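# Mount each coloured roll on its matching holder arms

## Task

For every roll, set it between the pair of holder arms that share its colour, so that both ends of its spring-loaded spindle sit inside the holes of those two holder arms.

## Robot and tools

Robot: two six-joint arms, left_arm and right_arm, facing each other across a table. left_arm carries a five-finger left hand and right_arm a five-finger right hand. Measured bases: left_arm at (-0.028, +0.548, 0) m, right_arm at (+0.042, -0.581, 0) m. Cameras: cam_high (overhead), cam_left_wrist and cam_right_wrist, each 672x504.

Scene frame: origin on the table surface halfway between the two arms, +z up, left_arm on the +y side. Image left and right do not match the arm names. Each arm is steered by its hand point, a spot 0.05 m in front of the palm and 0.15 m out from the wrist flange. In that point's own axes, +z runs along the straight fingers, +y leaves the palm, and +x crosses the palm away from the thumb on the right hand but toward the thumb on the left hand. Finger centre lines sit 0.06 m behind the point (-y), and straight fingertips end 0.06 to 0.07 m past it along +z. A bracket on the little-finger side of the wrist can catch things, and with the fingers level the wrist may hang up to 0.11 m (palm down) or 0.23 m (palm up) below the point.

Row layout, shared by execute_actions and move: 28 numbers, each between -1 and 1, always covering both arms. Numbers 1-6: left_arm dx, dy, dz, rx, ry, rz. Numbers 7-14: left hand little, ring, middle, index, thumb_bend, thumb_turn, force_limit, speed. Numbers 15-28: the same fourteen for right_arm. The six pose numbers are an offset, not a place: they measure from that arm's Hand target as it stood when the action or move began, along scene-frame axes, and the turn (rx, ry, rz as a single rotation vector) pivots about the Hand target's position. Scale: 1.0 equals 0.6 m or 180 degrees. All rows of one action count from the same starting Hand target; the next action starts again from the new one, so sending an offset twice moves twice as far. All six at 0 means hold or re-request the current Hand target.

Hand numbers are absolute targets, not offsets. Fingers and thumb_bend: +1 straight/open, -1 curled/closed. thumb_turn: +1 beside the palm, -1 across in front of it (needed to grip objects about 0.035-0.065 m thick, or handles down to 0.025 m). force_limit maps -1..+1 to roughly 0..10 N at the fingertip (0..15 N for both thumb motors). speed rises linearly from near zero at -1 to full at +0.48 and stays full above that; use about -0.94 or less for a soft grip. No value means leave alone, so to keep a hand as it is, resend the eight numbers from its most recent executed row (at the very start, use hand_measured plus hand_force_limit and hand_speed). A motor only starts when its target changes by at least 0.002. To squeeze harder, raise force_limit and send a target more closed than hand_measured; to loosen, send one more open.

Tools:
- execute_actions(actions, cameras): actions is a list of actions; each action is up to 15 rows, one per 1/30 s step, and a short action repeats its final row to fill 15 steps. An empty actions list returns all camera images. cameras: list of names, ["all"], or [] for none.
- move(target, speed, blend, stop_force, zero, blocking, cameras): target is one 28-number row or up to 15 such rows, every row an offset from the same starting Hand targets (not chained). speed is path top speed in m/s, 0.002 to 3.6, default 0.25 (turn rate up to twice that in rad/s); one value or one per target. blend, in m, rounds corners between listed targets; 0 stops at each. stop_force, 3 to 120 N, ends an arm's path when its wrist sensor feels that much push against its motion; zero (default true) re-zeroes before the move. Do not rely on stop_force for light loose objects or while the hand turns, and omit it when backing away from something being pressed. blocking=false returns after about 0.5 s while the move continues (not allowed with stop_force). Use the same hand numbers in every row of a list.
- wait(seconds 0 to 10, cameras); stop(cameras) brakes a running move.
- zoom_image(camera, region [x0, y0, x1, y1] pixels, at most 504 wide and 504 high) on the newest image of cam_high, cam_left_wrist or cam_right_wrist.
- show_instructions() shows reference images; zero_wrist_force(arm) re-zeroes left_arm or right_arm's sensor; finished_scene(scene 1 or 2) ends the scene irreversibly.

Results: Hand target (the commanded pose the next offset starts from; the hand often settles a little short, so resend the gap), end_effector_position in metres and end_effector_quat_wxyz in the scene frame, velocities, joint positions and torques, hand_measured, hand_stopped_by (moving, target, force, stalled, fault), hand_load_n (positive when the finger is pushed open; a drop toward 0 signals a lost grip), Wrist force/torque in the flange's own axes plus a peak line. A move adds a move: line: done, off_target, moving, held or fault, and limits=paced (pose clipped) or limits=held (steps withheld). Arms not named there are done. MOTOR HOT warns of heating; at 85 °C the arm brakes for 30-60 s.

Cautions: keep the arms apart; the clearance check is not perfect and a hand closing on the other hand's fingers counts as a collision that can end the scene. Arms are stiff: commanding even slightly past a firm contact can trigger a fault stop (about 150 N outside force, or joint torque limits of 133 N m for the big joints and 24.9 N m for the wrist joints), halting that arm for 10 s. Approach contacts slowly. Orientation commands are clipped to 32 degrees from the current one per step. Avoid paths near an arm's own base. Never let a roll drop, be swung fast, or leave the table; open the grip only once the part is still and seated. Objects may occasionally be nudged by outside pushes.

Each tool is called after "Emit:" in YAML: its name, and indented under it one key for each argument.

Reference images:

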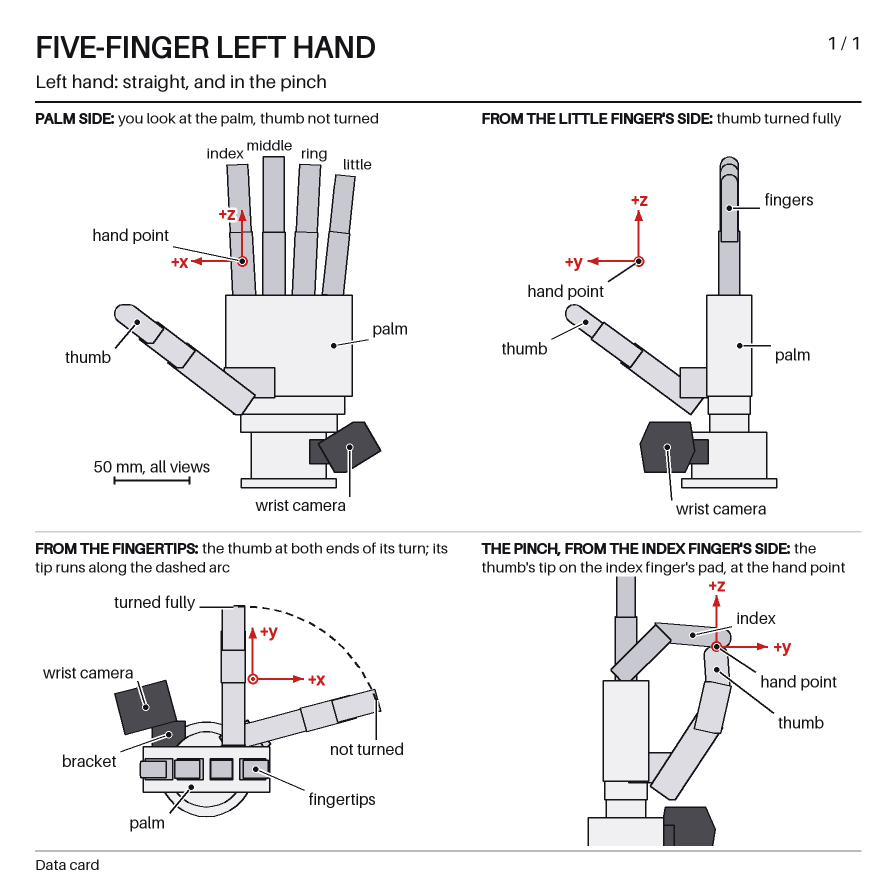

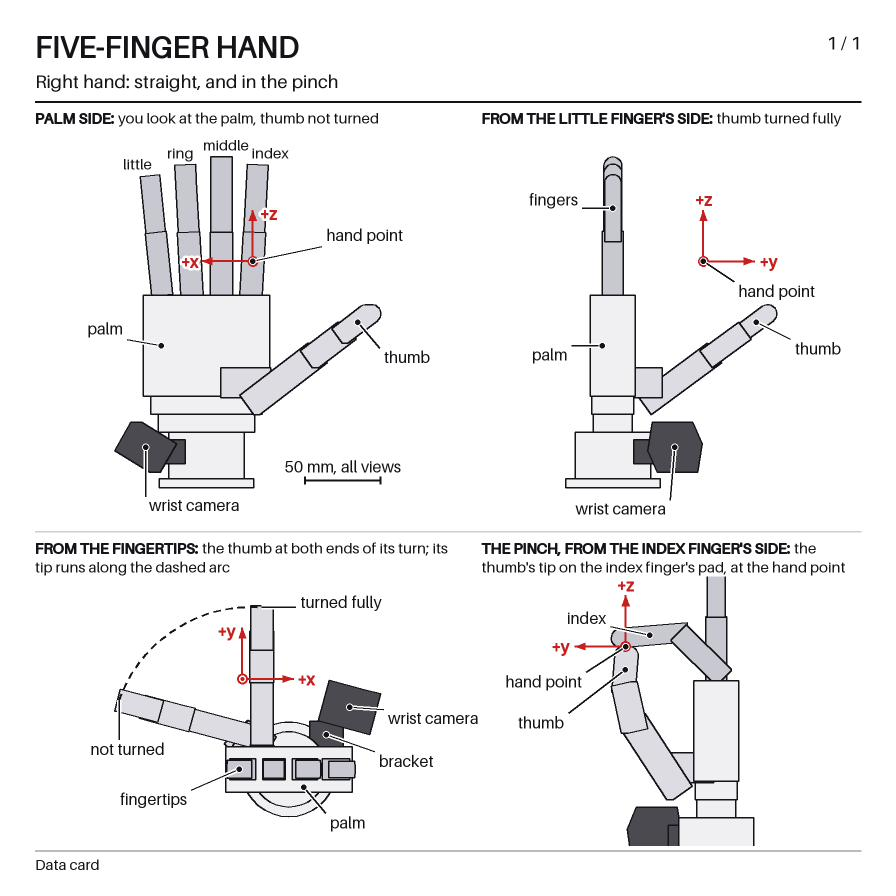

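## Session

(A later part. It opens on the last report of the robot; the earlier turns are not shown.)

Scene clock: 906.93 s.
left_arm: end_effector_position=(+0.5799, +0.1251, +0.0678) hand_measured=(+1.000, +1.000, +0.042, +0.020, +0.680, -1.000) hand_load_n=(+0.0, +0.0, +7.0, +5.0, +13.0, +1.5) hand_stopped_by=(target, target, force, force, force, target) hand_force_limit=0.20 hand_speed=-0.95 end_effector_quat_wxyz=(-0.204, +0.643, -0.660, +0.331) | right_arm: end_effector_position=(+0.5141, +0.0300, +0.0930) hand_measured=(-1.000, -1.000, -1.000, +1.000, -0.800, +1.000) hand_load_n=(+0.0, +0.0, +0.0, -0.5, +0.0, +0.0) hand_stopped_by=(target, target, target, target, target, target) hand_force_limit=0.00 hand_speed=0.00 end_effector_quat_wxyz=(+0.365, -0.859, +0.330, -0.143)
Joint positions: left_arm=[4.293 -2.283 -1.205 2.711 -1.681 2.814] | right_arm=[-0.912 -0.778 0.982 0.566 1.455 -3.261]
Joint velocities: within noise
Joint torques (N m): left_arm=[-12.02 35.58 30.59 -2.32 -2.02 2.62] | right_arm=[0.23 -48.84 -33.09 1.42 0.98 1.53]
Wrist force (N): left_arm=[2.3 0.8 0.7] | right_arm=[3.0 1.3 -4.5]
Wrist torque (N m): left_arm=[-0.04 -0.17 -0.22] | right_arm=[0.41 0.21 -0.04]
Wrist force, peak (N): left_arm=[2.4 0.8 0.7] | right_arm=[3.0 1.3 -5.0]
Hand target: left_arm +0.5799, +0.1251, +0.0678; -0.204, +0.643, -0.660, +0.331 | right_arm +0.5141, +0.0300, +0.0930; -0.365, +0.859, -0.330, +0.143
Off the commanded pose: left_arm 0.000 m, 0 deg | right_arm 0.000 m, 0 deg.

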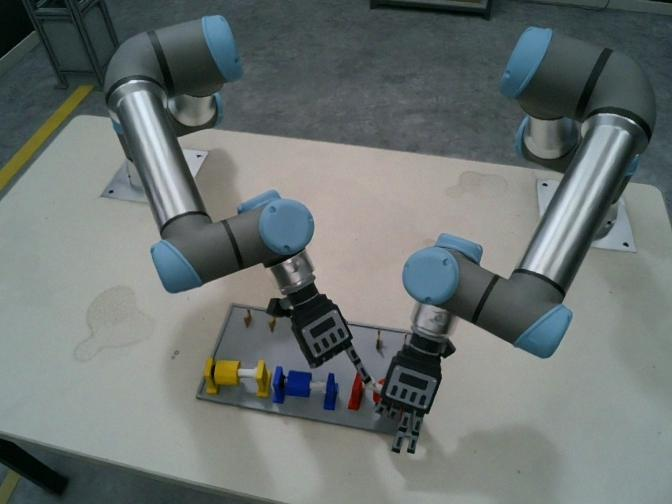

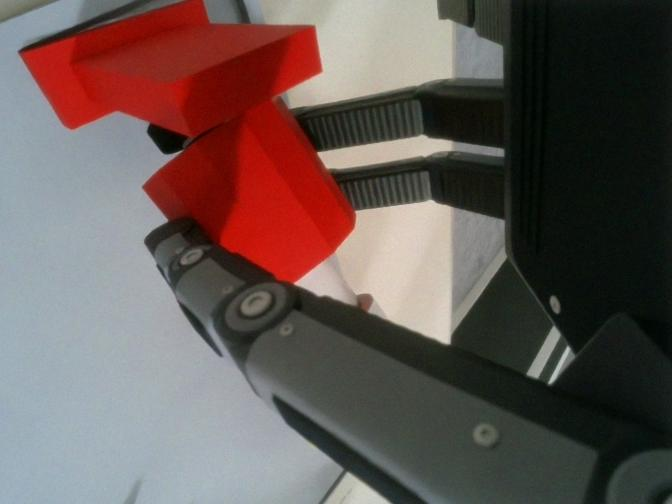

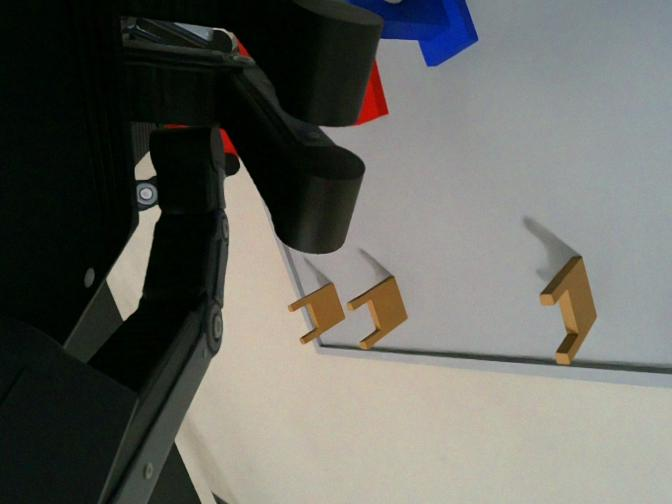

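Emit:
move:
  target: [-0.0002, -0.0019, -0.0045, 0.0166, -0.0015, 0, 1, 1, -0.35, -0.35, -0.15, -1, 0.2, -0.95, 0, 0, 0, 0, 0, 0, -1, -1, -1, 1, -0.8, 1, 0, 0]
  speed: 0.02
  cameras: ["cam_high"]

Emit:
zoom_image:
  camera: "cam_high"
  region: [340, 360, 390, 410]

Scene clock: 911.07 s.
left_arm: end_effector_position=(+0.5798, +0.1240, +0.0651) hand_measured=(+1.000, +1.000, +0.042, +0.020, +0.680, -1.000) hand_load_n=(+0.0, +0.0, +7.5, +4.0, +13.0, +2.0) hand_stopped_by=(target, target, force, force, force, target) hand_force_limit=0.20 hand_speed=-0.95 end_effector_quat_wxyz=(-0.223, +0.637, -0.667, +0.315) | right_arm: end_effector_position=(+0.5141, +0.0300, +0.0930) hand_measured=(-1.000, -1.000, -1.000, +1.000, -0.800, +1.000) hand_load_n=(+0.0, +0.0, +0.0, -0.5, +0.0, +0.0) hand_stopped_by=(target, target, target, target, target, target) hand_force_limit=0.00 hand_speed=0.00 end_effector_quat_wxyz=(+0.365, -0.859, +0.330, -0.143)
Joint positions: left_arm=[4.273 -2.302 -1.175 2.685 -1.73 2.835] | right_arm=[-0.912 -0.778 0.982 0.566 1.455 -3.261]
Joint torques (N m): left_arm=[-12.29 35.45 31.8 -2.58 -2.16 2.74] | right_arm=[-2.91 -47 -32.03 1.29 0.76 1.44]
Wrist force (N): left_arm=[2.4 0.2 0.4] | right_arm=[2.9 1.7 -3.2]
Wrist torque (N m): left_arm=[-0.07 -0.18 -0.20] | right_arm=[0.36 0.12 -0.03]
Wrist force, peak (N): left_arm=[2.9 0.8 1.0] | right_arm=[3.5 1.2 -4.7]
Hand target: left_arm +0.5798, +0.1240, +0.0651; -0.223, +0.637, -0.668, +0.315 | right_arm +0.5141, +0.0300, +0.0930; -0.365, +0.859, -0.330, +0.143
Off the commanded pose: left_arm 0.000 m, 0 deg | right_arm 0.000 m, 0 deg.
move: done
Images, in order (width x height): cam_high 672x504.

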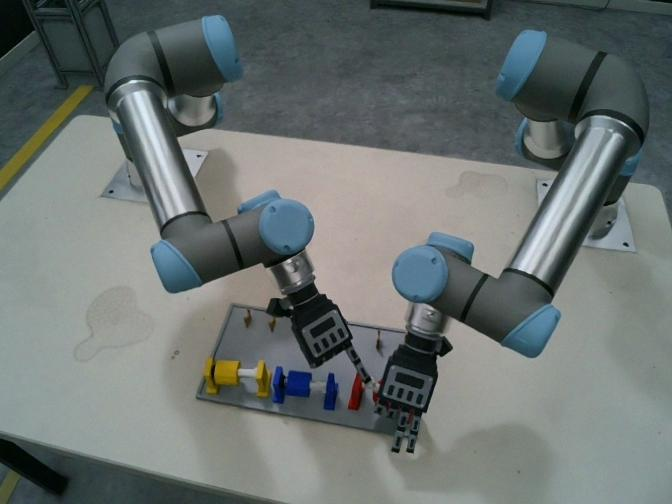

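Scaled by 10.080 from the camera's 672x504 image, which has a finer 960x720 frame.

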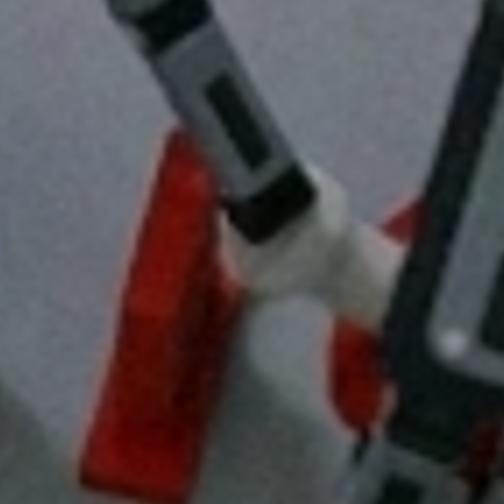

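Emit:
move:
  target: [-0.0002, -0.0019, -0.0045, 0.0166, -0.0015, 0, 1, 1, -0.35, -0.35, -0.15, -1, 0.2, -0.95, 0, 0, 0, 0, 0, 0, -1, -1, -1, 1, -0.8, 1, 0, 0]
  speed: 0.02
  cameras: ["cam_high"]

Emit:
zoom_image:
  camera: "cam_high"
  region: [340, 360, 390, 410]

Scene clock: 913.10 s.
left_arm: end_effector_position=(+0.5796, +0.1228, +0.0624) hand_measured=(+1.000, +1.000, +0.042, +0.020, +0.680, -1.000) hand_load_n=(+0.0, +0.0, +7.5, +3.5, +12.5, +1.5) hand_stopped_by=(target, target, force, force, force, target) hand_force_limit=0.20 hand_speed=-0.95 end_effector_quat_wxyz=(-0.241, +0.630, -0.675, +0.299) | right_arm: end_effector_position=(+0.5141, +0.0300, +0.0930) hand_measured=(-1.000, -1.000, -1.000, +1.000, -0.800, +1.000) hand_load_n=(+0.0, +0.0, +0.0, -0.5, +0.0, +0.0) hand_stopped_by=(target, target, target, target, target, target) hand_force_limit=0.00 hand_speed=0.00 end_effector_quat_wxyz=(+0.365, -0.859, +0.330, -0.143)
Joint positions: left_arm=[4.253 -2.321 -1.143 2.659 -1.779 2.856] | right_arm=[-0.912 -0.778 0.982 0.566 1.455 -3.261]
Joint torques (N m): left_arm=[-12.98 37.01 31.13 -2.62 -2.34 2.85] | right_arm=[-1.82 -47.55 -31.35 1.35 1.08 1.17]
Wrist force (N): left_arm=[2.8 0.1 0.6] | right_arm=[2.3 1.1 -2.4]
Wrist torque (N m): left_arm=[-0.06 -0.23 -0.17] | right_arm=[0.28 0.10 -0.08]
Wrist force, peak (N): left_arm=[3.1 0.5 0.7] | right_arm=[3.1 1.6 -3.2]
Hand target: left_arm +0.5796, +0.1228, +0.0624; -0.241, +0.630, -0.675, +0.299 | right_arm +0.5141, +0.0300, +0.0930; -0.365, +0.859, -0.330, +0.143
Off the commanded pose: left_arm 0.000 m, 0 deg | right_arm 0.000 m, 0 deg.
move: done
Images, in order (width x height): cam_high 672x504.

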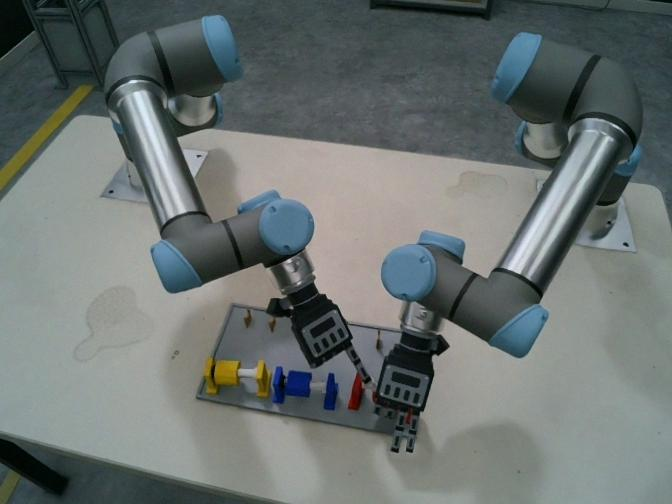

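Scaled by 10.080 from the camera's 672x504 image, which has a finer 960x720 frame.

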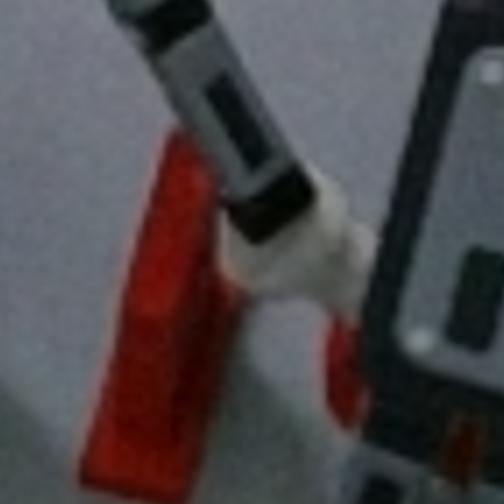

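Emit:
move:
  target: [-0.0002, -0.0015, -0.0032, 0.0111, -0.001, 0, 1, 1, -0.35, -0.35, -0.15, -1, 0.2, -0.95, 0, 0, 0, 0, 0, 0, -1, -1, -1, 1, -0.8, 1, 0, 0]
  speed: 0.02
  cameras: ["cam_high", "cam_left_wrist"]

Emit:
zoom_image:
  camera: "cam_high"
  region: [340, 360, 390, 410]

Scene clock: 914.90 s.
left_arm: end_effector_position=(+0.5795, +0.1219, +0.0605) hand_measured=(+1.000, +1.000, +0.042, +0.020, +0.680, -1.000) hand_load_n=(+0.0, +0.0, +7.5, +4.0, +12.0, +1.5) hand_stopped_by=(target, target, force, force, force, target) hand_force_limit=0.20 hand_speed=-0.95 end_effector_quat_wxyz=(-0.253, +0.625, -0.680, +0.288) | right_arm: end_effector_position=(+0.5141, +0.0300, +0.0930) hand_measured=(-1.000, -1.000, -1.000, +1.000, -0.800, +1.000) hand_load_n=(+0.0, +0.0, +0.0, +0.0, +0.0, +0.0) hand_stopped_by=(target, target, target, target, target, target) hand_force_limit=0.00 hand_speed=0.00 end_effector_quat_wxyz=(+0.365, -0.859, +0.330, -0.143)
Joint positions: left_arm=[4.239 -2.336 -1.121 2.642 -1.812 2.869] | right_arm=[-0.912 -0.778 0.982 0.566 1.455 -3.261]
Joint torques (N m): left_arm=[-12.88 37.54 31.01 -2.42 -2.05 2.53] | right_arm=[-2 -47.04 -32.42 1.19 1.03 0.97]
Wrist force (N): left_arm=[2.8 0.0 0.7] | right_arm=[1.8 0.8 -1.6]
Wrist torque (N m): left_arm=[-0.05 -0.25 -0.19] | right_arm=[0.19 0.09 -0.11]
Wrist force, peak (N): left_arm=[3.2 0.2 0.6] | right_arm=[2.5 1.3 -2.5]
Hand target: left_arm +0.5795, +0.1219, +0.0605; -0.253, +0.625, -0.680, +0.288 | right_arm +0.5141, +0.0300, +0.0930; -0.365, +0.859, -0.330, +0.143
Off the commanded pose: left_arm 0.000 m, 0 deg | right_arm 0.000 m, 0 deg.
move: done
Images, in order (width x height): cam_high 672x504, cam_left_wrist 672x504.

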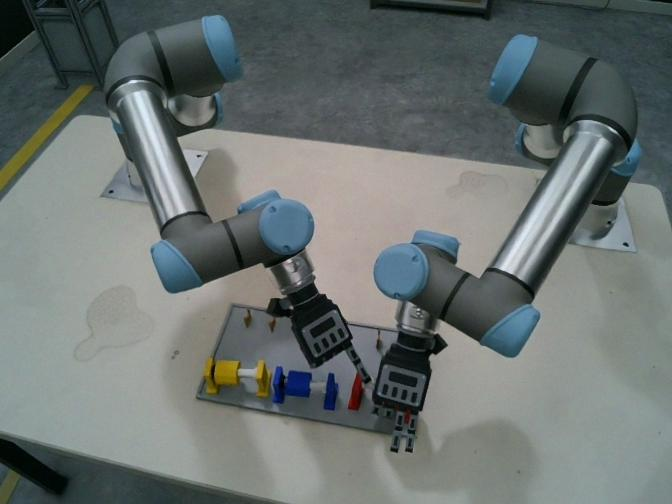

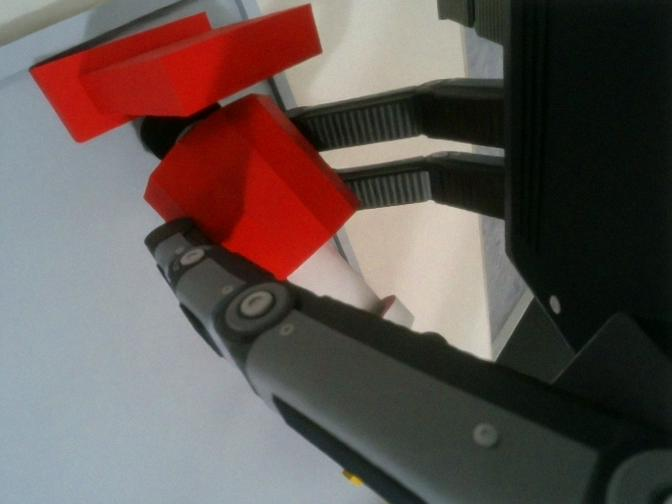

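Scaled by 10.080 from the camera's 672x504 image, which has a finer 960x720 frame.

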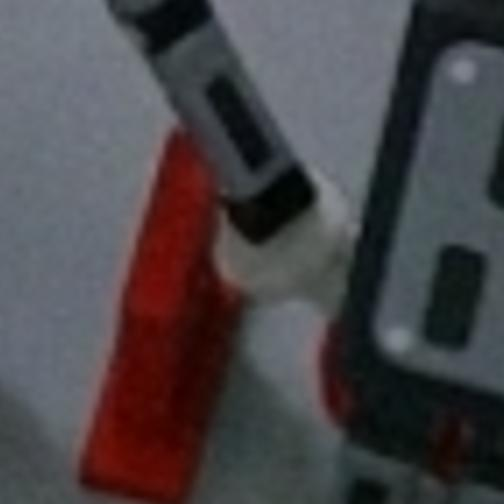

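Emit:
move:
  target: [0, 0, 0, 0, 0, 0, 1, 1, -0.35, -0.35, -0.15, -1, 0.2, -0.95, 0, -0.005, 0, 0, 0, 0, -1, -1, -1, 1, -0.8, 1, 0, 0]
  speed: 0.02
  cameras: ["cam_high"]

Emit:
zoom_image:
  camera: "cam_high"
  region: [340, 360, 390, 410]

Scene clock: 916.17 s.
left_arm: end_effector_position=(+0.5795, +0.1219, +0.0605) hand_measured=(+1.000, +1.000, +0.042, +0.020, +0.680, -1.000) hand_load_n=(+0.0, +0.0, +7.5, +4.5, +12.0, +2.5) hand_stopped_by=(target, target, force, force, force, target) hand_force_limit=0.20 hand_speed=-0.95 end_effector_quat_wxyz=(-0.253, +0.625, -0.680, +0.288) | right_arm: end_effector_position=(+0.5141, +0.0271, +0.0930) hand_measured=(-1.000, -1.000, -1.000, +1.000, -0.800, +1.000) hand_load_n=(+0.0, +0.0, +0.0, +0.0, +0.0, -0.5) hand_stopped_by=(target, target, target, target, target, target) hand_force_limit=0.00 hand_speed=0.00 end_effector_quat_wxyz=(+0.365, -0.859, +0.330, -0.143)
Joint positions: left_arm=[4.239 -2.336 -1.121 2.642 -1.813 2.869] | right_arm=[-0.916 -0.784 0.994 0.561 1.452 -3.263]
Joint torques (N m): left_arm=[-11.4 39 32.13 -2.68 -2.19 2.72] | right_arm=[-8.7 -54.5 -6.87 -1.07 -2.43 -1.52]
Wrist force (N): left_arm=[3.0 0.9 2.1] | right_arm=[-0.4 0.5 0.2]
Wrist torque (N m): left_arm=[-0.02 -0.25 -0.21] | right_arm=[0.11 0.03 -0.08]
Wrist force, peak (N): left_arm=[3.0 1.1 2.4] | right_arm=[2.0 1.3 -1.8]
Hand target: left_arm +0.5795, +0.1219, +0.0605; -0.253, +0.625, -0.680, +0.288 | right_arm +0.5141, +0.0270, +0.0930; -0.365, +0.859, -0.330, +0.143
Off the commanded pose: left_arm 0.000 m, 0 deg | right_arm 0.000 m, 0 deg.
move: done
Images, in order (width x height): cam_high 672x504.

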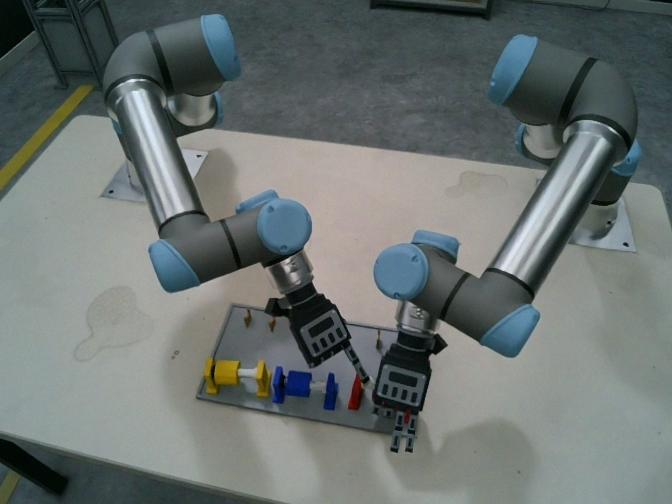

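Scaled by 10.080 from the camera's 672x504 image, which has a finer 960x720 frame.

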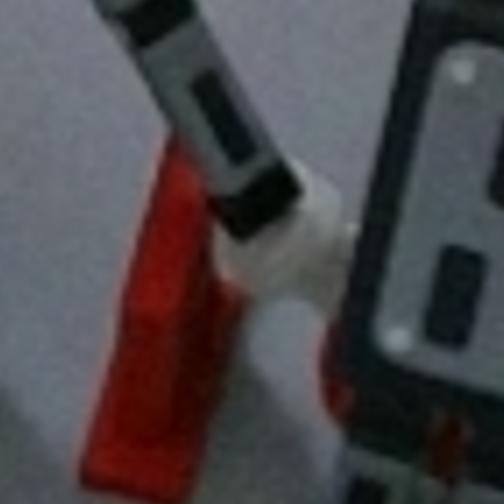

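Emit:
move:
  target: [0, 0, 0, 0, 0, 0, 1, 1, -0.35, -0.35, -0.15, -1, 0.2, -0.95, -0.02, -0.05, 0, 0, 0, 0, -1, -1, -1, 1, -0.8, 1, 0, 0]
  speed: 0.05
  cameras: ["all"]

Emit:
zoom_image:
  camera: "cam_high"
  region: [340, 360, 390, 410]

Scene clock: 917.57 s.
left_arm: end_effector_position=(+0.5795, +0.1219, +0.0605) hand_measured=(+1.000, +1.000, +0.042, +0.020, +0.680, -1.000) hand_load_n=(+0.0, +0.0, +7.5, +4.0, +12.0, +2.0) hand_stopped_by=(target, target, force, force, force, target) hand_force_limit=0.20 hand_speed=-0.95 end_effector_quat_wxyz=(-0.253, +0.625, -0.680, +0.288) | right_arm: end_effector_position=(+0.5021, -0.0029, +0.0930) hand_measured=(-1.000, -1.000, -1.000, +1.000, -0.800, +1.000) hand_load_n=(+0.0, +0.0, +0.0, +0.0, +0.0, +0.0) hand_stopped_by=(target, target, target, target, target, target) hand_force_limit=0.00 hand_speed=0.00 end_effector_quat_wxyz=(+0.365, -0.859, +0.330, -0.143)
Joint positions: left_arm=[4.239 -2.336 -1.121 2.642 -1.813 2.869] | right_arm=[-0.943 -0.866 1.137 0.502 1.432 -3.283]
Joint torques (N m): left_arm=[-10.15 44.98 30.87 -2.68 -0.67 2.24] | right_arm=[-8.16 -50.66 -4.41 -0.92 -2.33 -1.53]
Wrist force (N): left_arm=[2.0 0.6 1.6] | right_arm=[-0.1 0.6 0.5]
Wrist torque (N m): left_arm=[-0.03 -0.27 -0.18] | right_arm=[0.12 -0.02 -0.05]
Wrist force, peak (N): left_arm=[2.9 1.1 2.3] | right_arm=[-0.1 1.3 0.7]
Hand target: left_arm +0.5795, +0.1219, +0.0605; -0.253, +0.625, -0.680, +0.288 | right_arm +0.5021, -0.0030, +0.0930; -0.365, +0.859, -0.330, +0.143
Off the commanded pose: left_arm 0.000 m, 0 deg | right_arm 0.000 m, 0 deg.
move: done

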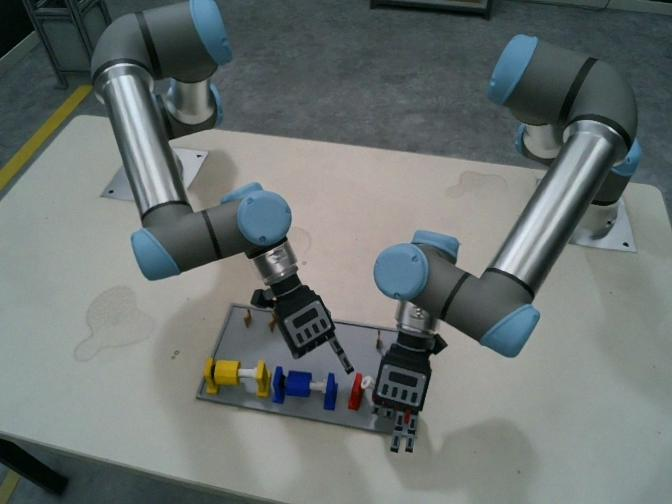

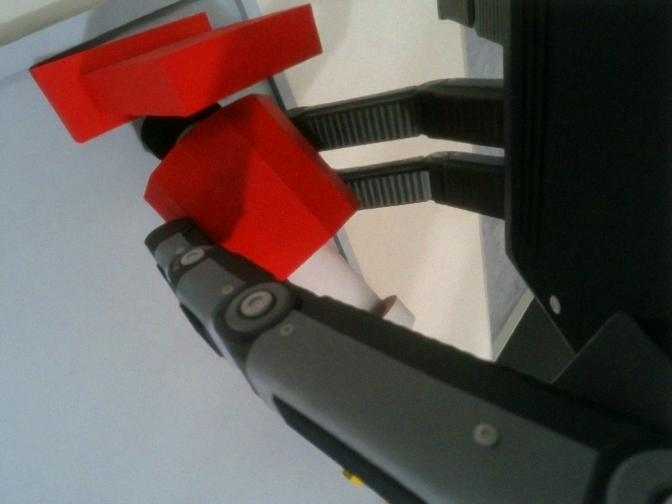

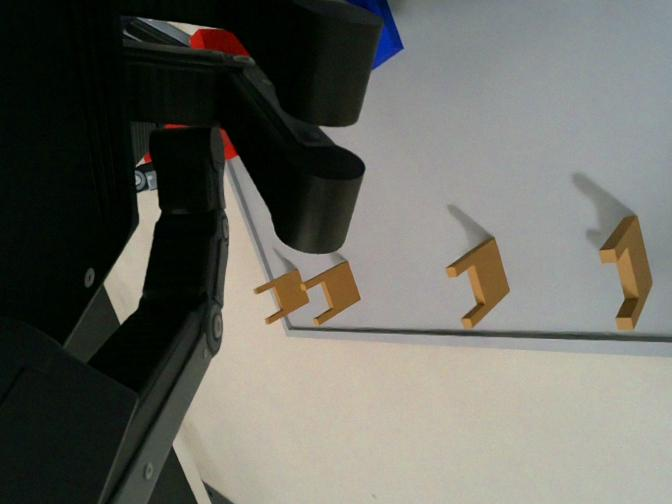

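Scaled by 10.080 from the camera's 672x504 image, which has a finer 960x720 frame.

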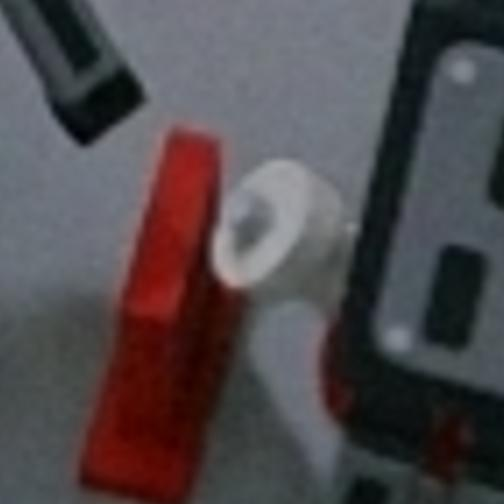

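Emit:
zoom_image:
  camera: "cam_left_wrist"
  region: [20, 0, 340, 240]

Emit:
zoom_image:
  camera: "cam_left_wrist"
  region: [240, 200, 480, 380]

Scaled by 1.575 from the camera's 672x504 image, which has a finer 960x720 frame.

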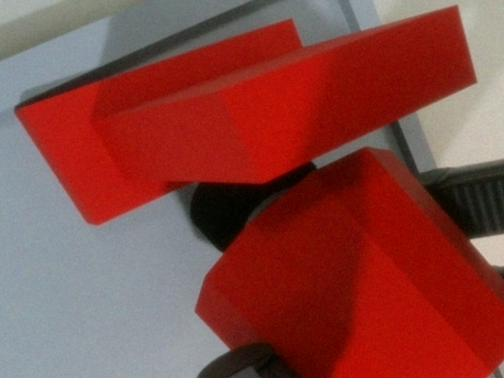

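Scaled by 2.100 from the camera's 672x504 image, which has a finer 960x720 frame.

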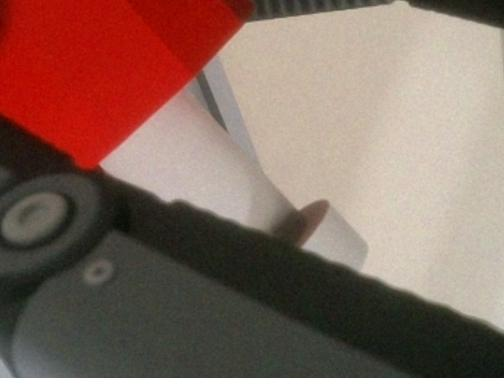

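Emit:
move:
  target: [-0.0002, -0.0021, -0.008, 0.0277, -0.0025, 0, 1, 1, -0.35, -0.35, -0.15, -1, 0.2, -0.95, 0, 0, 0, 0, 0, 0, -1, -1, -1, 1, -0.8, 1, 0, 0]
  speed: 0.03
  cameras: ["cam_high", "cam_left_wrist"]

Emit:
zoom_image:
  camera: "cam_high"
  region: [340, 360, 390, 410]

Scene clock: 921.60 s.
left_arm: end_effector_position=(+0.5794, +0.1207, +0.0557) hand_measured=(+1.000, +1.000, +0.042, +0.020, +0.680, -1.000) hand_load_n=(+0.0, +0.0, +7.5, +4.0, +12.5, +2.0) hand_stopped_by=(target, target, force, force, force, target) hand_force_limit=0.20 hand_speed=-0.95 end_effector_quat_wxyz=(-0.282, +0.613, -0.691, +0.261) | right_arm: end_effector_position=(+0.5021, -0.0030, +0.0930) hand_measured=(-1.000, -1.000, -1.000, +1.000, -0.800, +1.000) hand_load_n=(+0.0, +0.0, +0.0, +0.0, +0.0, +0.0) hand_stopped_by=(target, target, target, target, target, target) hand_force_limit=0.00 hand_speed=0.00 end_effector_quat_wxyz=(+0.365, -0.859, +0.330, -0.143)
Joint positions: left_arm=[4.208 -2.373 -1.065 2.601 -1.893 2.902] | right_arm=[-0.943 -0.866 1.138 0.502 1.432 -3.283]
Joint torques (N m): left_arm=[-12.47 38.98 31.66 -2.72 -1.81 2.35] | right_arm=[-7.75 -51.6 -6.5 -0.71 -2.27 -1.72]
Wrist force (N): left_arm=[1.3 0.3 1.1] | right_arm=[-0.3 0.9 0.5]
Wrist torque (N m): left_arm=[0.01 -0.23 -0.18] | right_arm=[0.16 0.01 -0.06]
Wrist force, peak (N): left_arm=[2.5 0.5 1.4] | right_arm=[-0.4 1.1 0.5]
Hand target: left_arm +0.5794, +0.1207, +0.0557; +0.282, -0.613, +0.691, -0.261 | right_arm +0.5021, -0.0030, +0.0930; -0.365, +0.859, -0.330, +0.143
Off the commanded pose: left_arm 0.000 m, 0 deg | right_arm 0.000 m, 0 deg.
move: done
Images, in order (width x height): cam_high 672x504, cam_left_wrist 672x504.

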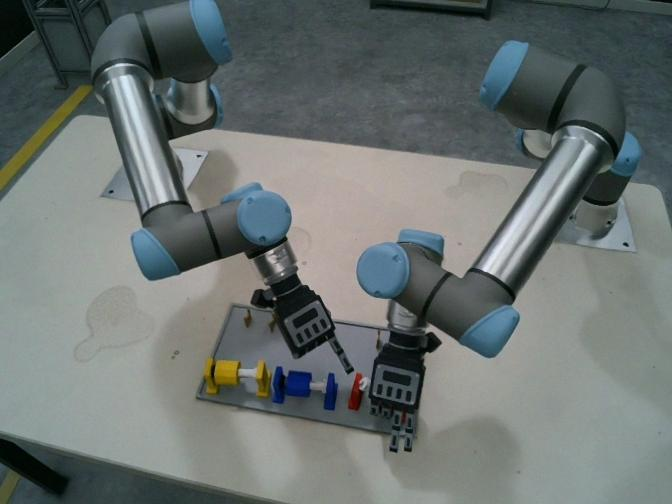

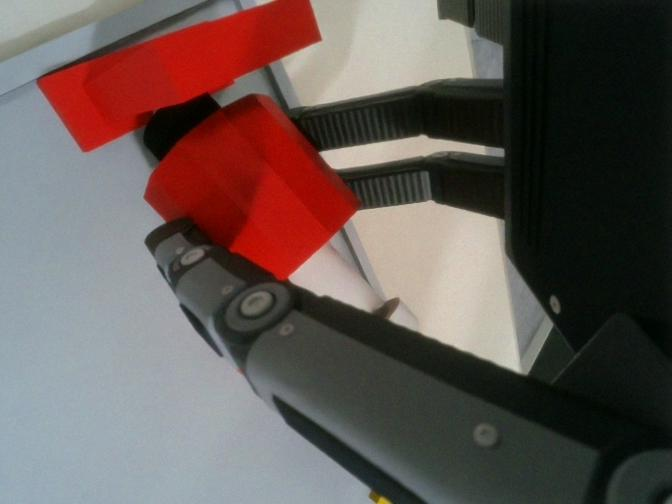

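Scaled by 10.080 from the camera's 672x504 image, which has a finer 960x720 frame.

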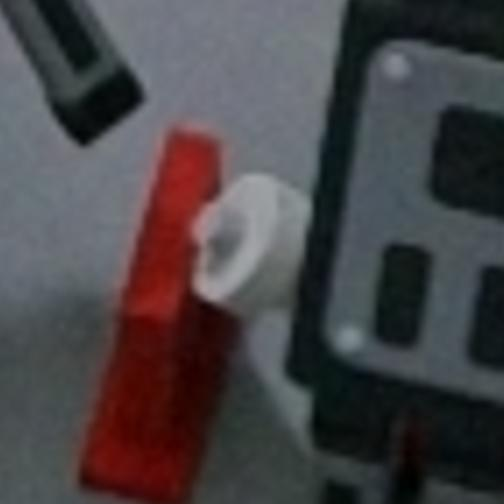

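Emit:
move:
  target:
    - [0, 0, 0, 0, 0, 0, 1, 1, -0.35, -0.35, -0.15, -1, 0.2, -0.95, 0.02, 0.025, 0, 0, 0, 0, -1, -1, -1, 1, -0.8, 1, 0, 0]
    - [0, 0, 0, 0, 0, 0, 1, 1, -0.35, -0.35, -0.15, -1, 0.2, -0.95, 0.02, 0.06, 0, 0, 0, 0, -1, -1, -1, 1, -0.8, 1, 0, 0]
  speed: [0.05, 0.015]
  stop_force: 3
  cameras: ["cam_high"]

Emit:
zoom_image:
  camera: "cam_high"
  region: [340, 360, 390, 410]

Scene clock: 926.00 s.
left_arm: end_effector_position=(+0.5794, +0.1207, +0.0557) hand_measured=(+1.000, +1.000, +0.042, +0.020, +0.680, -1.000) hand_load_n=(+0.0, +0.0, +7.5, +4.5, +12.0, +2.0) hand_stopped_by=(target, target, force, force, force, target) hand_force_limit=0.20 hand_speed=-0.95 end_effector_quat_wxyz=(-0.282, +0.613, -0.691, +0.261) | right_arm: end_effector_position=(+0.5141, +0.0330, +0.0930) hand_measured=(-1.000, -1.000, -1.000, +1.000, -0.800, +1.000) hand_load_n=(+0.0, +0.0, +0.0, +0.0, +0.0, -0.5) hand_stopped_by=(target, target, target, target, target, target) hand_force_limit=0.00 hand_speed=0.00 end_effector_quat_wxyz=(+0.365, -0.859, +0.330, -0.143)
Joint positions: left_arm=[4.208 -2.373 -1.065 2.601 -1.894 2.902] | right_arm=[-0.908 -0.772 0.971 0.571 1.458 -3.258]
Joint torques (N m): left_arm=[-13.21 38.62 31.86 -2.65 -1.94 1.56] | right_arm=[11.66 -38.9 -35.34 2.01 2.35 1.48]
Wrist force (N): left_arm=[1.4 0.2 1.0] | right_arm=[0.1 1.1 0.5]
Wrist torque (N m): left_arm=[0.01 -0.25 -0.17] | right_arm=[0.15 -0.05 -0.19]
Wrist force, peak (N): left_arm=[1.6 0.2 1.2] | right_arm=[-0.3 1.5 0.2]
Hand target: left_arm +0.5794, +0.1207, +0.0557; +0.282, -0.613, +0.691, -0.261 | right_arm +0.5141, +0.0330, +0.0930; -0.365, +0.859, -0.330, +0.143
Off the commanded pose: left_arm 0.000 m, 0 deg | right_arm 0.000 m, 0 deg.
move: done
Images, in order (width x height): cam_high 672x504.

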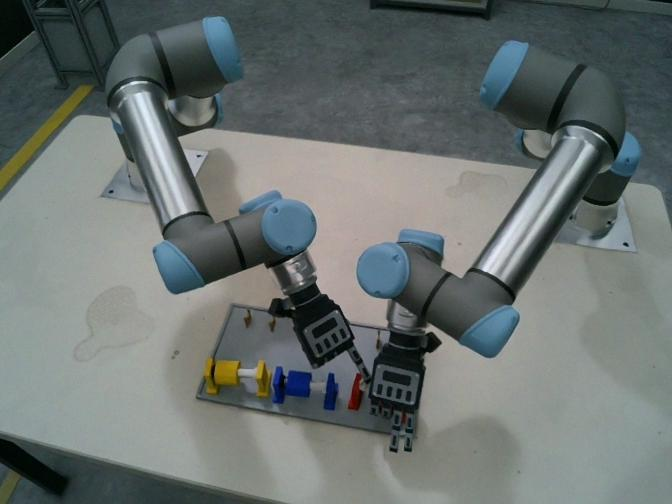

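Scaled by 10.080 from the camera's 672x504 image, which has a finer 960x720 frame.

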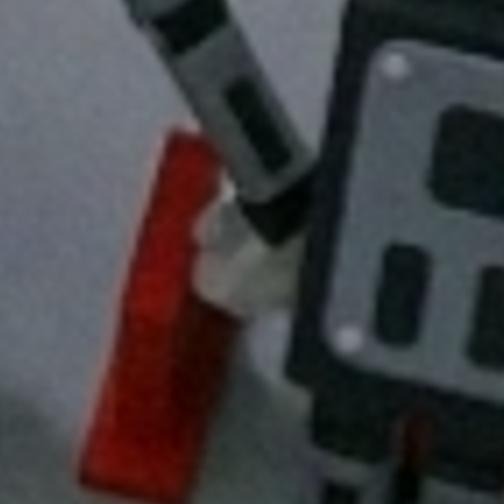

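Emit:
move:
  target:
    - [0, 0, 0, 0, 0, 0, 1, 1, -0.35, -0.35, -0.15, -1, 0.2, -0.95, 0, -0.035, 0, 0, 0, 0, -1, -1, -1, 1, -0.8, 1, 0, 0]
    - [0, 0, 0, 0, 0, 0, 1, 1, -0.35, -0.35, -0.15, -1, 0.2, -0.95, 0, -0.035, -0.0092, 0, 0, 0, -1, -1, -1, 1, -0.8, 1, 0, 0]
  speed: [0.05, 0.03]
  stop_force: 3

Emit:
move:
  target: [0, 0, 0, 0, 0, 0, 1, 1, -0.35, -0.35, -0.15, -1, 0.2, -0.95, 0, 0.04, 0, 0, 0, 0, -1, -1, -1, 1, -0.8, 1, 0, 0]
  speed: 0.015
  stop_force: 3
  cameras: ["cam_high"]

Emit:
zoom_image:
  camera: "cam_high"
  region: [340, 360, 390, 410]

Scene clock: 928.03 s.
left_arm: end_effector_position=(+0.5794, +0.1207, +0.0557) hand_measured=(+1.000, +1.000, +0.042, +0.020, +0.680, -1.000) hand_load_n=(+0.0, +0.0, +7.5, +4.0, +12.0, +2.0) hand_stopped_by=(target, target, force, force, force, target) hand_force_limit=0.20 hand_speed=-0.95 end_effector_quat_wxyz=(-0.282, +0.613, -0.691, +0.261) | right_arm: end_effector_position=(+0.5141, +0.0120, +0.0875) hand_measured=(-1.000, -1.000, -1.000, +1.000, -0.800, +1.000) hand_load_n=(+0.0, +0.0, +0.0, +0.0, +0.0, +0.0) hand_stopped_by=(target, target, target, target, target, target) hand_force_limit=0.00 hand_speed=0.00 end_effector_quat_wxyz=(+0.365, -0.859, +0.330, -0.143)
Joint positions: left_arm=[4.208 -2.373 -1.065 2.601 -1.894 2.902] | right_arm=[-0.935 -0.812 1.058 0.527 1.438 -3.277]
Joint torques (N m): left_arm=[-13.02 38.78 30.57 -2.65 -1.9 1.17] | right_arm=[-8.23 -37.32 -5.94 -1.07 -2.41 -1.49]
Wrist force (N): left_arm=[1.1 0.2 1.1] | right_arm=[-0.1 1.0 0.2]
Wrist torque (N m): left_arm=[0.00 -0.21 -0.18] | right_arm=[0.17 -0.01 -0.03]
Wrist force, peak (N): left_arm=[1.5 0.3 1.1] | right_arm=[-0.6 1.0 1.1]
Hand target: left_arm +0.5794, +0.1207, +0.0557; +0.282, -0.613, +0.691, -0.261 | right_arm +0.5141, +0.0120, +0.0875; -0.365, +0.859, -0.330, +0.143
Off the commanded pose: left_arm 0.000 m, 0 deg | right_arm 0.000 m, 0 deg.
move: done

Scene clock: 930.10 s.
left_arm: end_effector_position=(+0.5794, +0.1207, +0.0557) hand_measured=(+1.000, +1.000, +0.042, +0.020, +0.680, -1.000) hand_load_n=(+0.0, +0.0, +8.0, +4.0, +12.0, +2.0) hand_stopped_by=(target, target, force, force, force, target) hand_force_limit=0.20 hand_speed=-0.95 end_effector_quat_wxyz=(-0.282, +0.613, -0.691, +0.261) | right_arm: end_effector_position=(+0.5141, +0.0260, +0.0875) hand_measured=(-1.000, -1.000, -1.000, +1.000, -0.800, +1.000) hand_load_n=(+0.0, +0.0, +0.0, +0.0, +0.0, +0.0) hand_stopped_by=(target, target, target, target, target, target) hand_force_limit=0.00 hand_speed=0.00 end_effector_quat_wxyz=(+0.366, -0.859, +0.330, -0.143)
Joint positions: left_arm=[4.208 -2.373 -1.065 2.601 -1.894 2.902] | right_arm=[-0.917 -0.784 1.007 0.548 1.451 -3.264]
Joint torques (N m): left_arm=[-11.96 44.18 31.26 -1.16 -1.37 0.42] | right_arm=[-6.55 -53.22 -5.84 -0.82 -2.58 -1.78]
Wrist force (N): left_arm=[2.1 1.9 2.5] | right_arm=[1.1 0.0 -2.2]
Wrist torque (N m): left_arm=[0.05 -0.21 -0.23] | right_arm=[0.24 0.10 -0.12]
Wrist force, peak (N): left_arm=[2.1 2.0 2.6] | right_arm=[2.5 0.9 -3.4]
Hand target: left_arm +0.5794, +0.1207, +0.0557; +0.282, -0.613, +0.691, -0.261 | right_arm +0.5141, +0.0260, +0.0875; -0.366, +0.859, -0.330, +0.143 (not the last commanded pose)
Off the commanded pose: left_arm 0.000 m, 0 deg | right_arm 0.010 m, 0 deg.
move: contact (right_arm)
Images, in order (width x height): cam_high 672x504.

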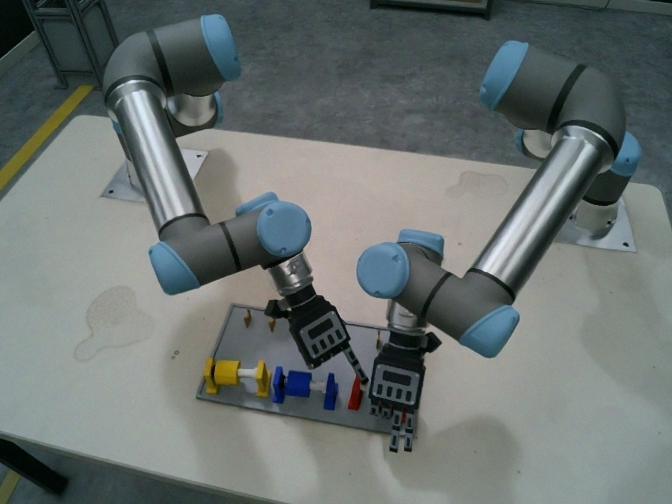

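Scaled by 10.080 from the camera's 672x504 image, which has a finer 960x720 frame.

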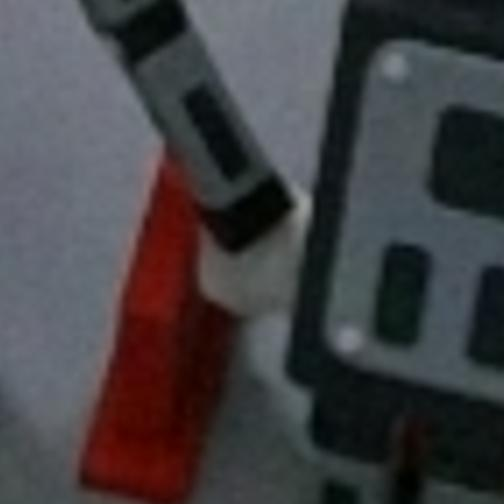

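Emit:
move:
  target: [0, 0, 0, 0, 0, 0, 1, 1, -0.35, -0.35, -0.15, -1, 0.2, -0.95, 0, 0.0083, 0, 0, 0, 0, -1, -1, -1, 1, -0.8, 1, 0, 0]
  speed: 0.01
  stop_force: 10
  cameras: ["cam_high"]

Emit:
zoom_image:
  camera: "cam_high"
  region: [340, 360, 390, 410]

Scene clock: 931.73 s.
left_arm: end_effector_position=(+0.5794, +0.1207, +0.0557) hand_measured=(+1.000, +1.000, +0.042, +0.020, +0.680, -1.000) hand_load_n=(+0.0, +0.0, +8.0, +4.5, +12.0, +1.5) hand_stopped_by=(target, target, force, force, force, target) hand_force_limit=0.20 hand_speed=-0.95 end_effector_quat_wxyz=(-0.282, +0.613, -0.691, +0.261) | right_arm: end_effector_position=(+0.5141, +0.0310, +0.0875) hand_measured=(-1.000, -1.000, -1.000, +1.000, -0.800, +1.000) hand_load_n=(+0.5, +0.0, +0.0, +0.0, +0.0, +0.0) hand_stopped_by=(target, target, target, target, target, target) hand_force_limit=0.00 hand_speed=0.00 end_effector_quat_wxyz=(+0.366, -0.859, +0.330, -0.143)
Joint positions: left_arm=[4.208 -2.373 -1.065 2.601 -1.894 2.902] | right_arm=[-0.911 -0.773 0.988 0.556 1.456 -3.26]
Joint torques (N m): left_arm=[-9.86 50.98 30.92 0.15 -0.38 -0.28] | right_arm=[11.88 -35.73 -32.11 2.29 2.06 1.52]
Wrist force (N): left_arm=[1.7 2.5 3.5] | right_arm=[0.1 -1.1 -2.4]
Wrist torque (N m): left_arm=[0.06 -0.19 -0.22] | right_arm=[0.34 0.10 -0.20]
Wrist force, peak (N): left_arm=[1.8 2.9 3.5] | right_arm=[2.5 0.3 -4.1]
Hand target: left_arm +0.5794, +0.1207, +0.0557; +0.282, -0.613, +0.691, -0.261 | right_arm +0.5141, +0.0310, +0.0875; -0.366, +0.859, -0.330, +0.143
Off the commanded pose: left_arm 0.000 m, 0 deg | right_arm 0.000 m, 0 deg.
move: done
Images, in order (width x height): cam_high 672x504.

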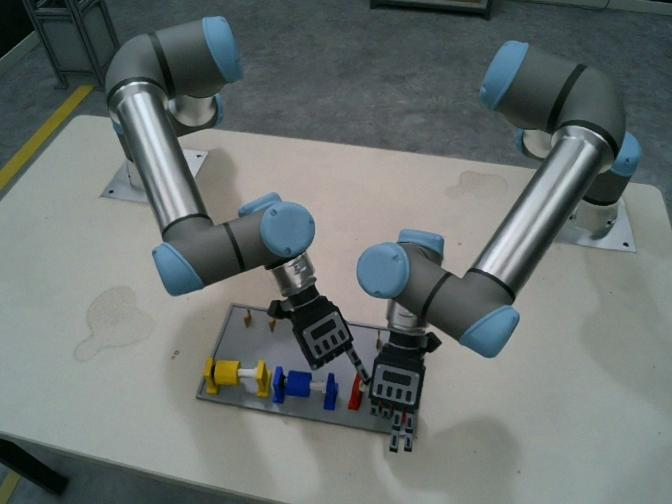

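Scaled by 10.080 from the camera's 672x504 image, which has a finer 960x720 frame.

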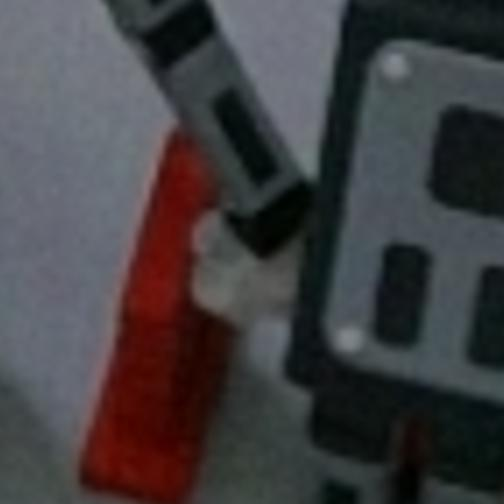

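Emit:
move:
  target:
    - [0, 0, 0, 0, 0, 0, 1, 1, -0.35, -0.35, -0.15, -1, 0.2, -0.95, 0, 0, 0.05, 0, 0, 0, -1, -1, -1, 1, -0.8, 1, 0, 0]
    - [0, 0, 0, 0, 0, 0, 1, 1, -0.35, -0.35, -0.15, -1, 0.2, -0.95, -0.05, -0.08, 0.05, 0, 0, 0, -1, -1, -1, 1, -0.8, 1, 0, 0]
  speed: 0.08
  cameras: ["cam_high", "cam_left_wrist"]

Emit:
zoom_image:
  camera: "cam_high"
  region: [340, 360, 390, 410]

Scene clock: 932.90 s.
left_arm: end_effector_position=(+0.5794, +0.1207, +0.0557) hand_measured=(+1.000, +1.000, +0.042, +0.020, +0.680, -1.000) hand_load_n=(+0.0, +0.0, +7.5, +4.0, +12.0, +1.5) hand_stopped_by=(target, target, force, force, force, target) hand_force_limit=0.20 hand_speed=-0.95 end_effector_quat_wxyz=(-0.282, +0.613, -0.691, +0.261) | right_arm: end_effector_position=(+0.5141, +0.0310, +0.1076) hand_measured=(-1.000, -1.000, -1.000, +1.000, -0.800, +1.000) hand_load_n=(+0.0, +0.0, +0.0, +0.0, +0.0, +0.0) hand_stopped_by=(target, target, target, target, target, target) hand_force_limit=0.00 hand_speed=0.00 end_effector_quat_wxyz=(+0.366, -0.858, +0.330, -0.143)
Joint positions: left_arm=[4.208 -2.373 -1.065 2.601 -1.894 2.902] | right_arm=[-0.911 -0.784 0.956 0.598 1.456 -3.26]
Joint torques (N m): left_arm=[-8.83 56.75 29.63 0.29 0.06 -0.26] | right_arm=[10.93 -38.1 -6.56 -0.95 1.28 1.52]
Wrist force (N): left_arm=[1.6 0.4 1.3] | right_arm=[-0.2 0.9 0.3]
Wrist torque (N m): left_arm=[0.00 -0.26 -0.17] | right_arm=[0.14 0.00 -0.21]
Wrist force, peak (N): left_arm=[1.5 2.6 3.6] | right_arm=[0.7 -1.1 -2.6]
Hand target: left_arm +0.5794, +0.1207, +0.0557; +0.282, -0.613, +0.691, -0.261 | right_arm +0.5141, +0.0309, +0.1074; -0.366, +0.859, -0.330, +0.143 (not the last commanded pose)
Off the commanded pose: left_arm 0.000 m, 0 deg | right_arm 0.057 m, 0 deg.
move: held (right_arm; a check stopped the path); path passed 1 of 2 targets; limits=held
pose unreachable (right arm): on one or more control steps of this call, first in action 0 (counted from 0), this arm could not follow its commanded pose, so it was not sent that pose on those steps. It may still have moved: this result reports where it is.
cause: moving toward the commanded pose would bring a part of the arm too close to another arm (a part of this arm just beyond joint 6 (wrist 3) and a part of the left arm just beyond its joint 6 (wrist 3), 11 mm apart when this arm was first held).
Images, in order (width x height): cam_high 672x504, cam_left_wrist 672x504.

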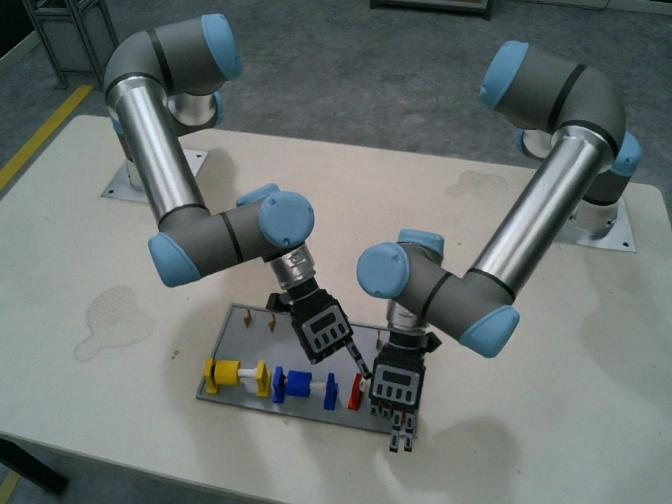

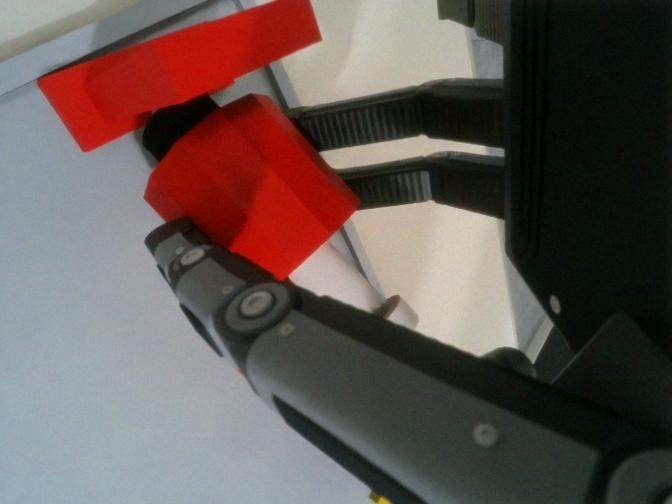

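Scaled by 10.080 from the camera's 672x504 image, which has a finer 960x720 frame.

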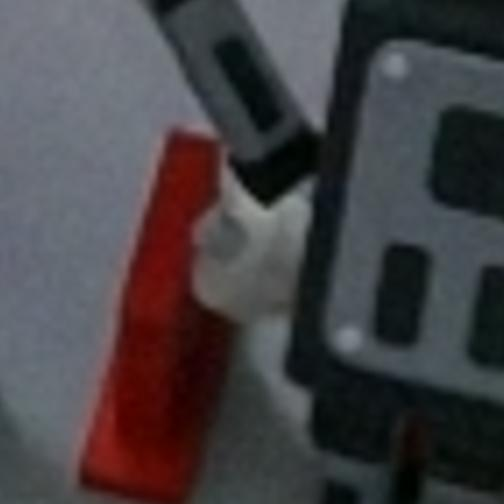

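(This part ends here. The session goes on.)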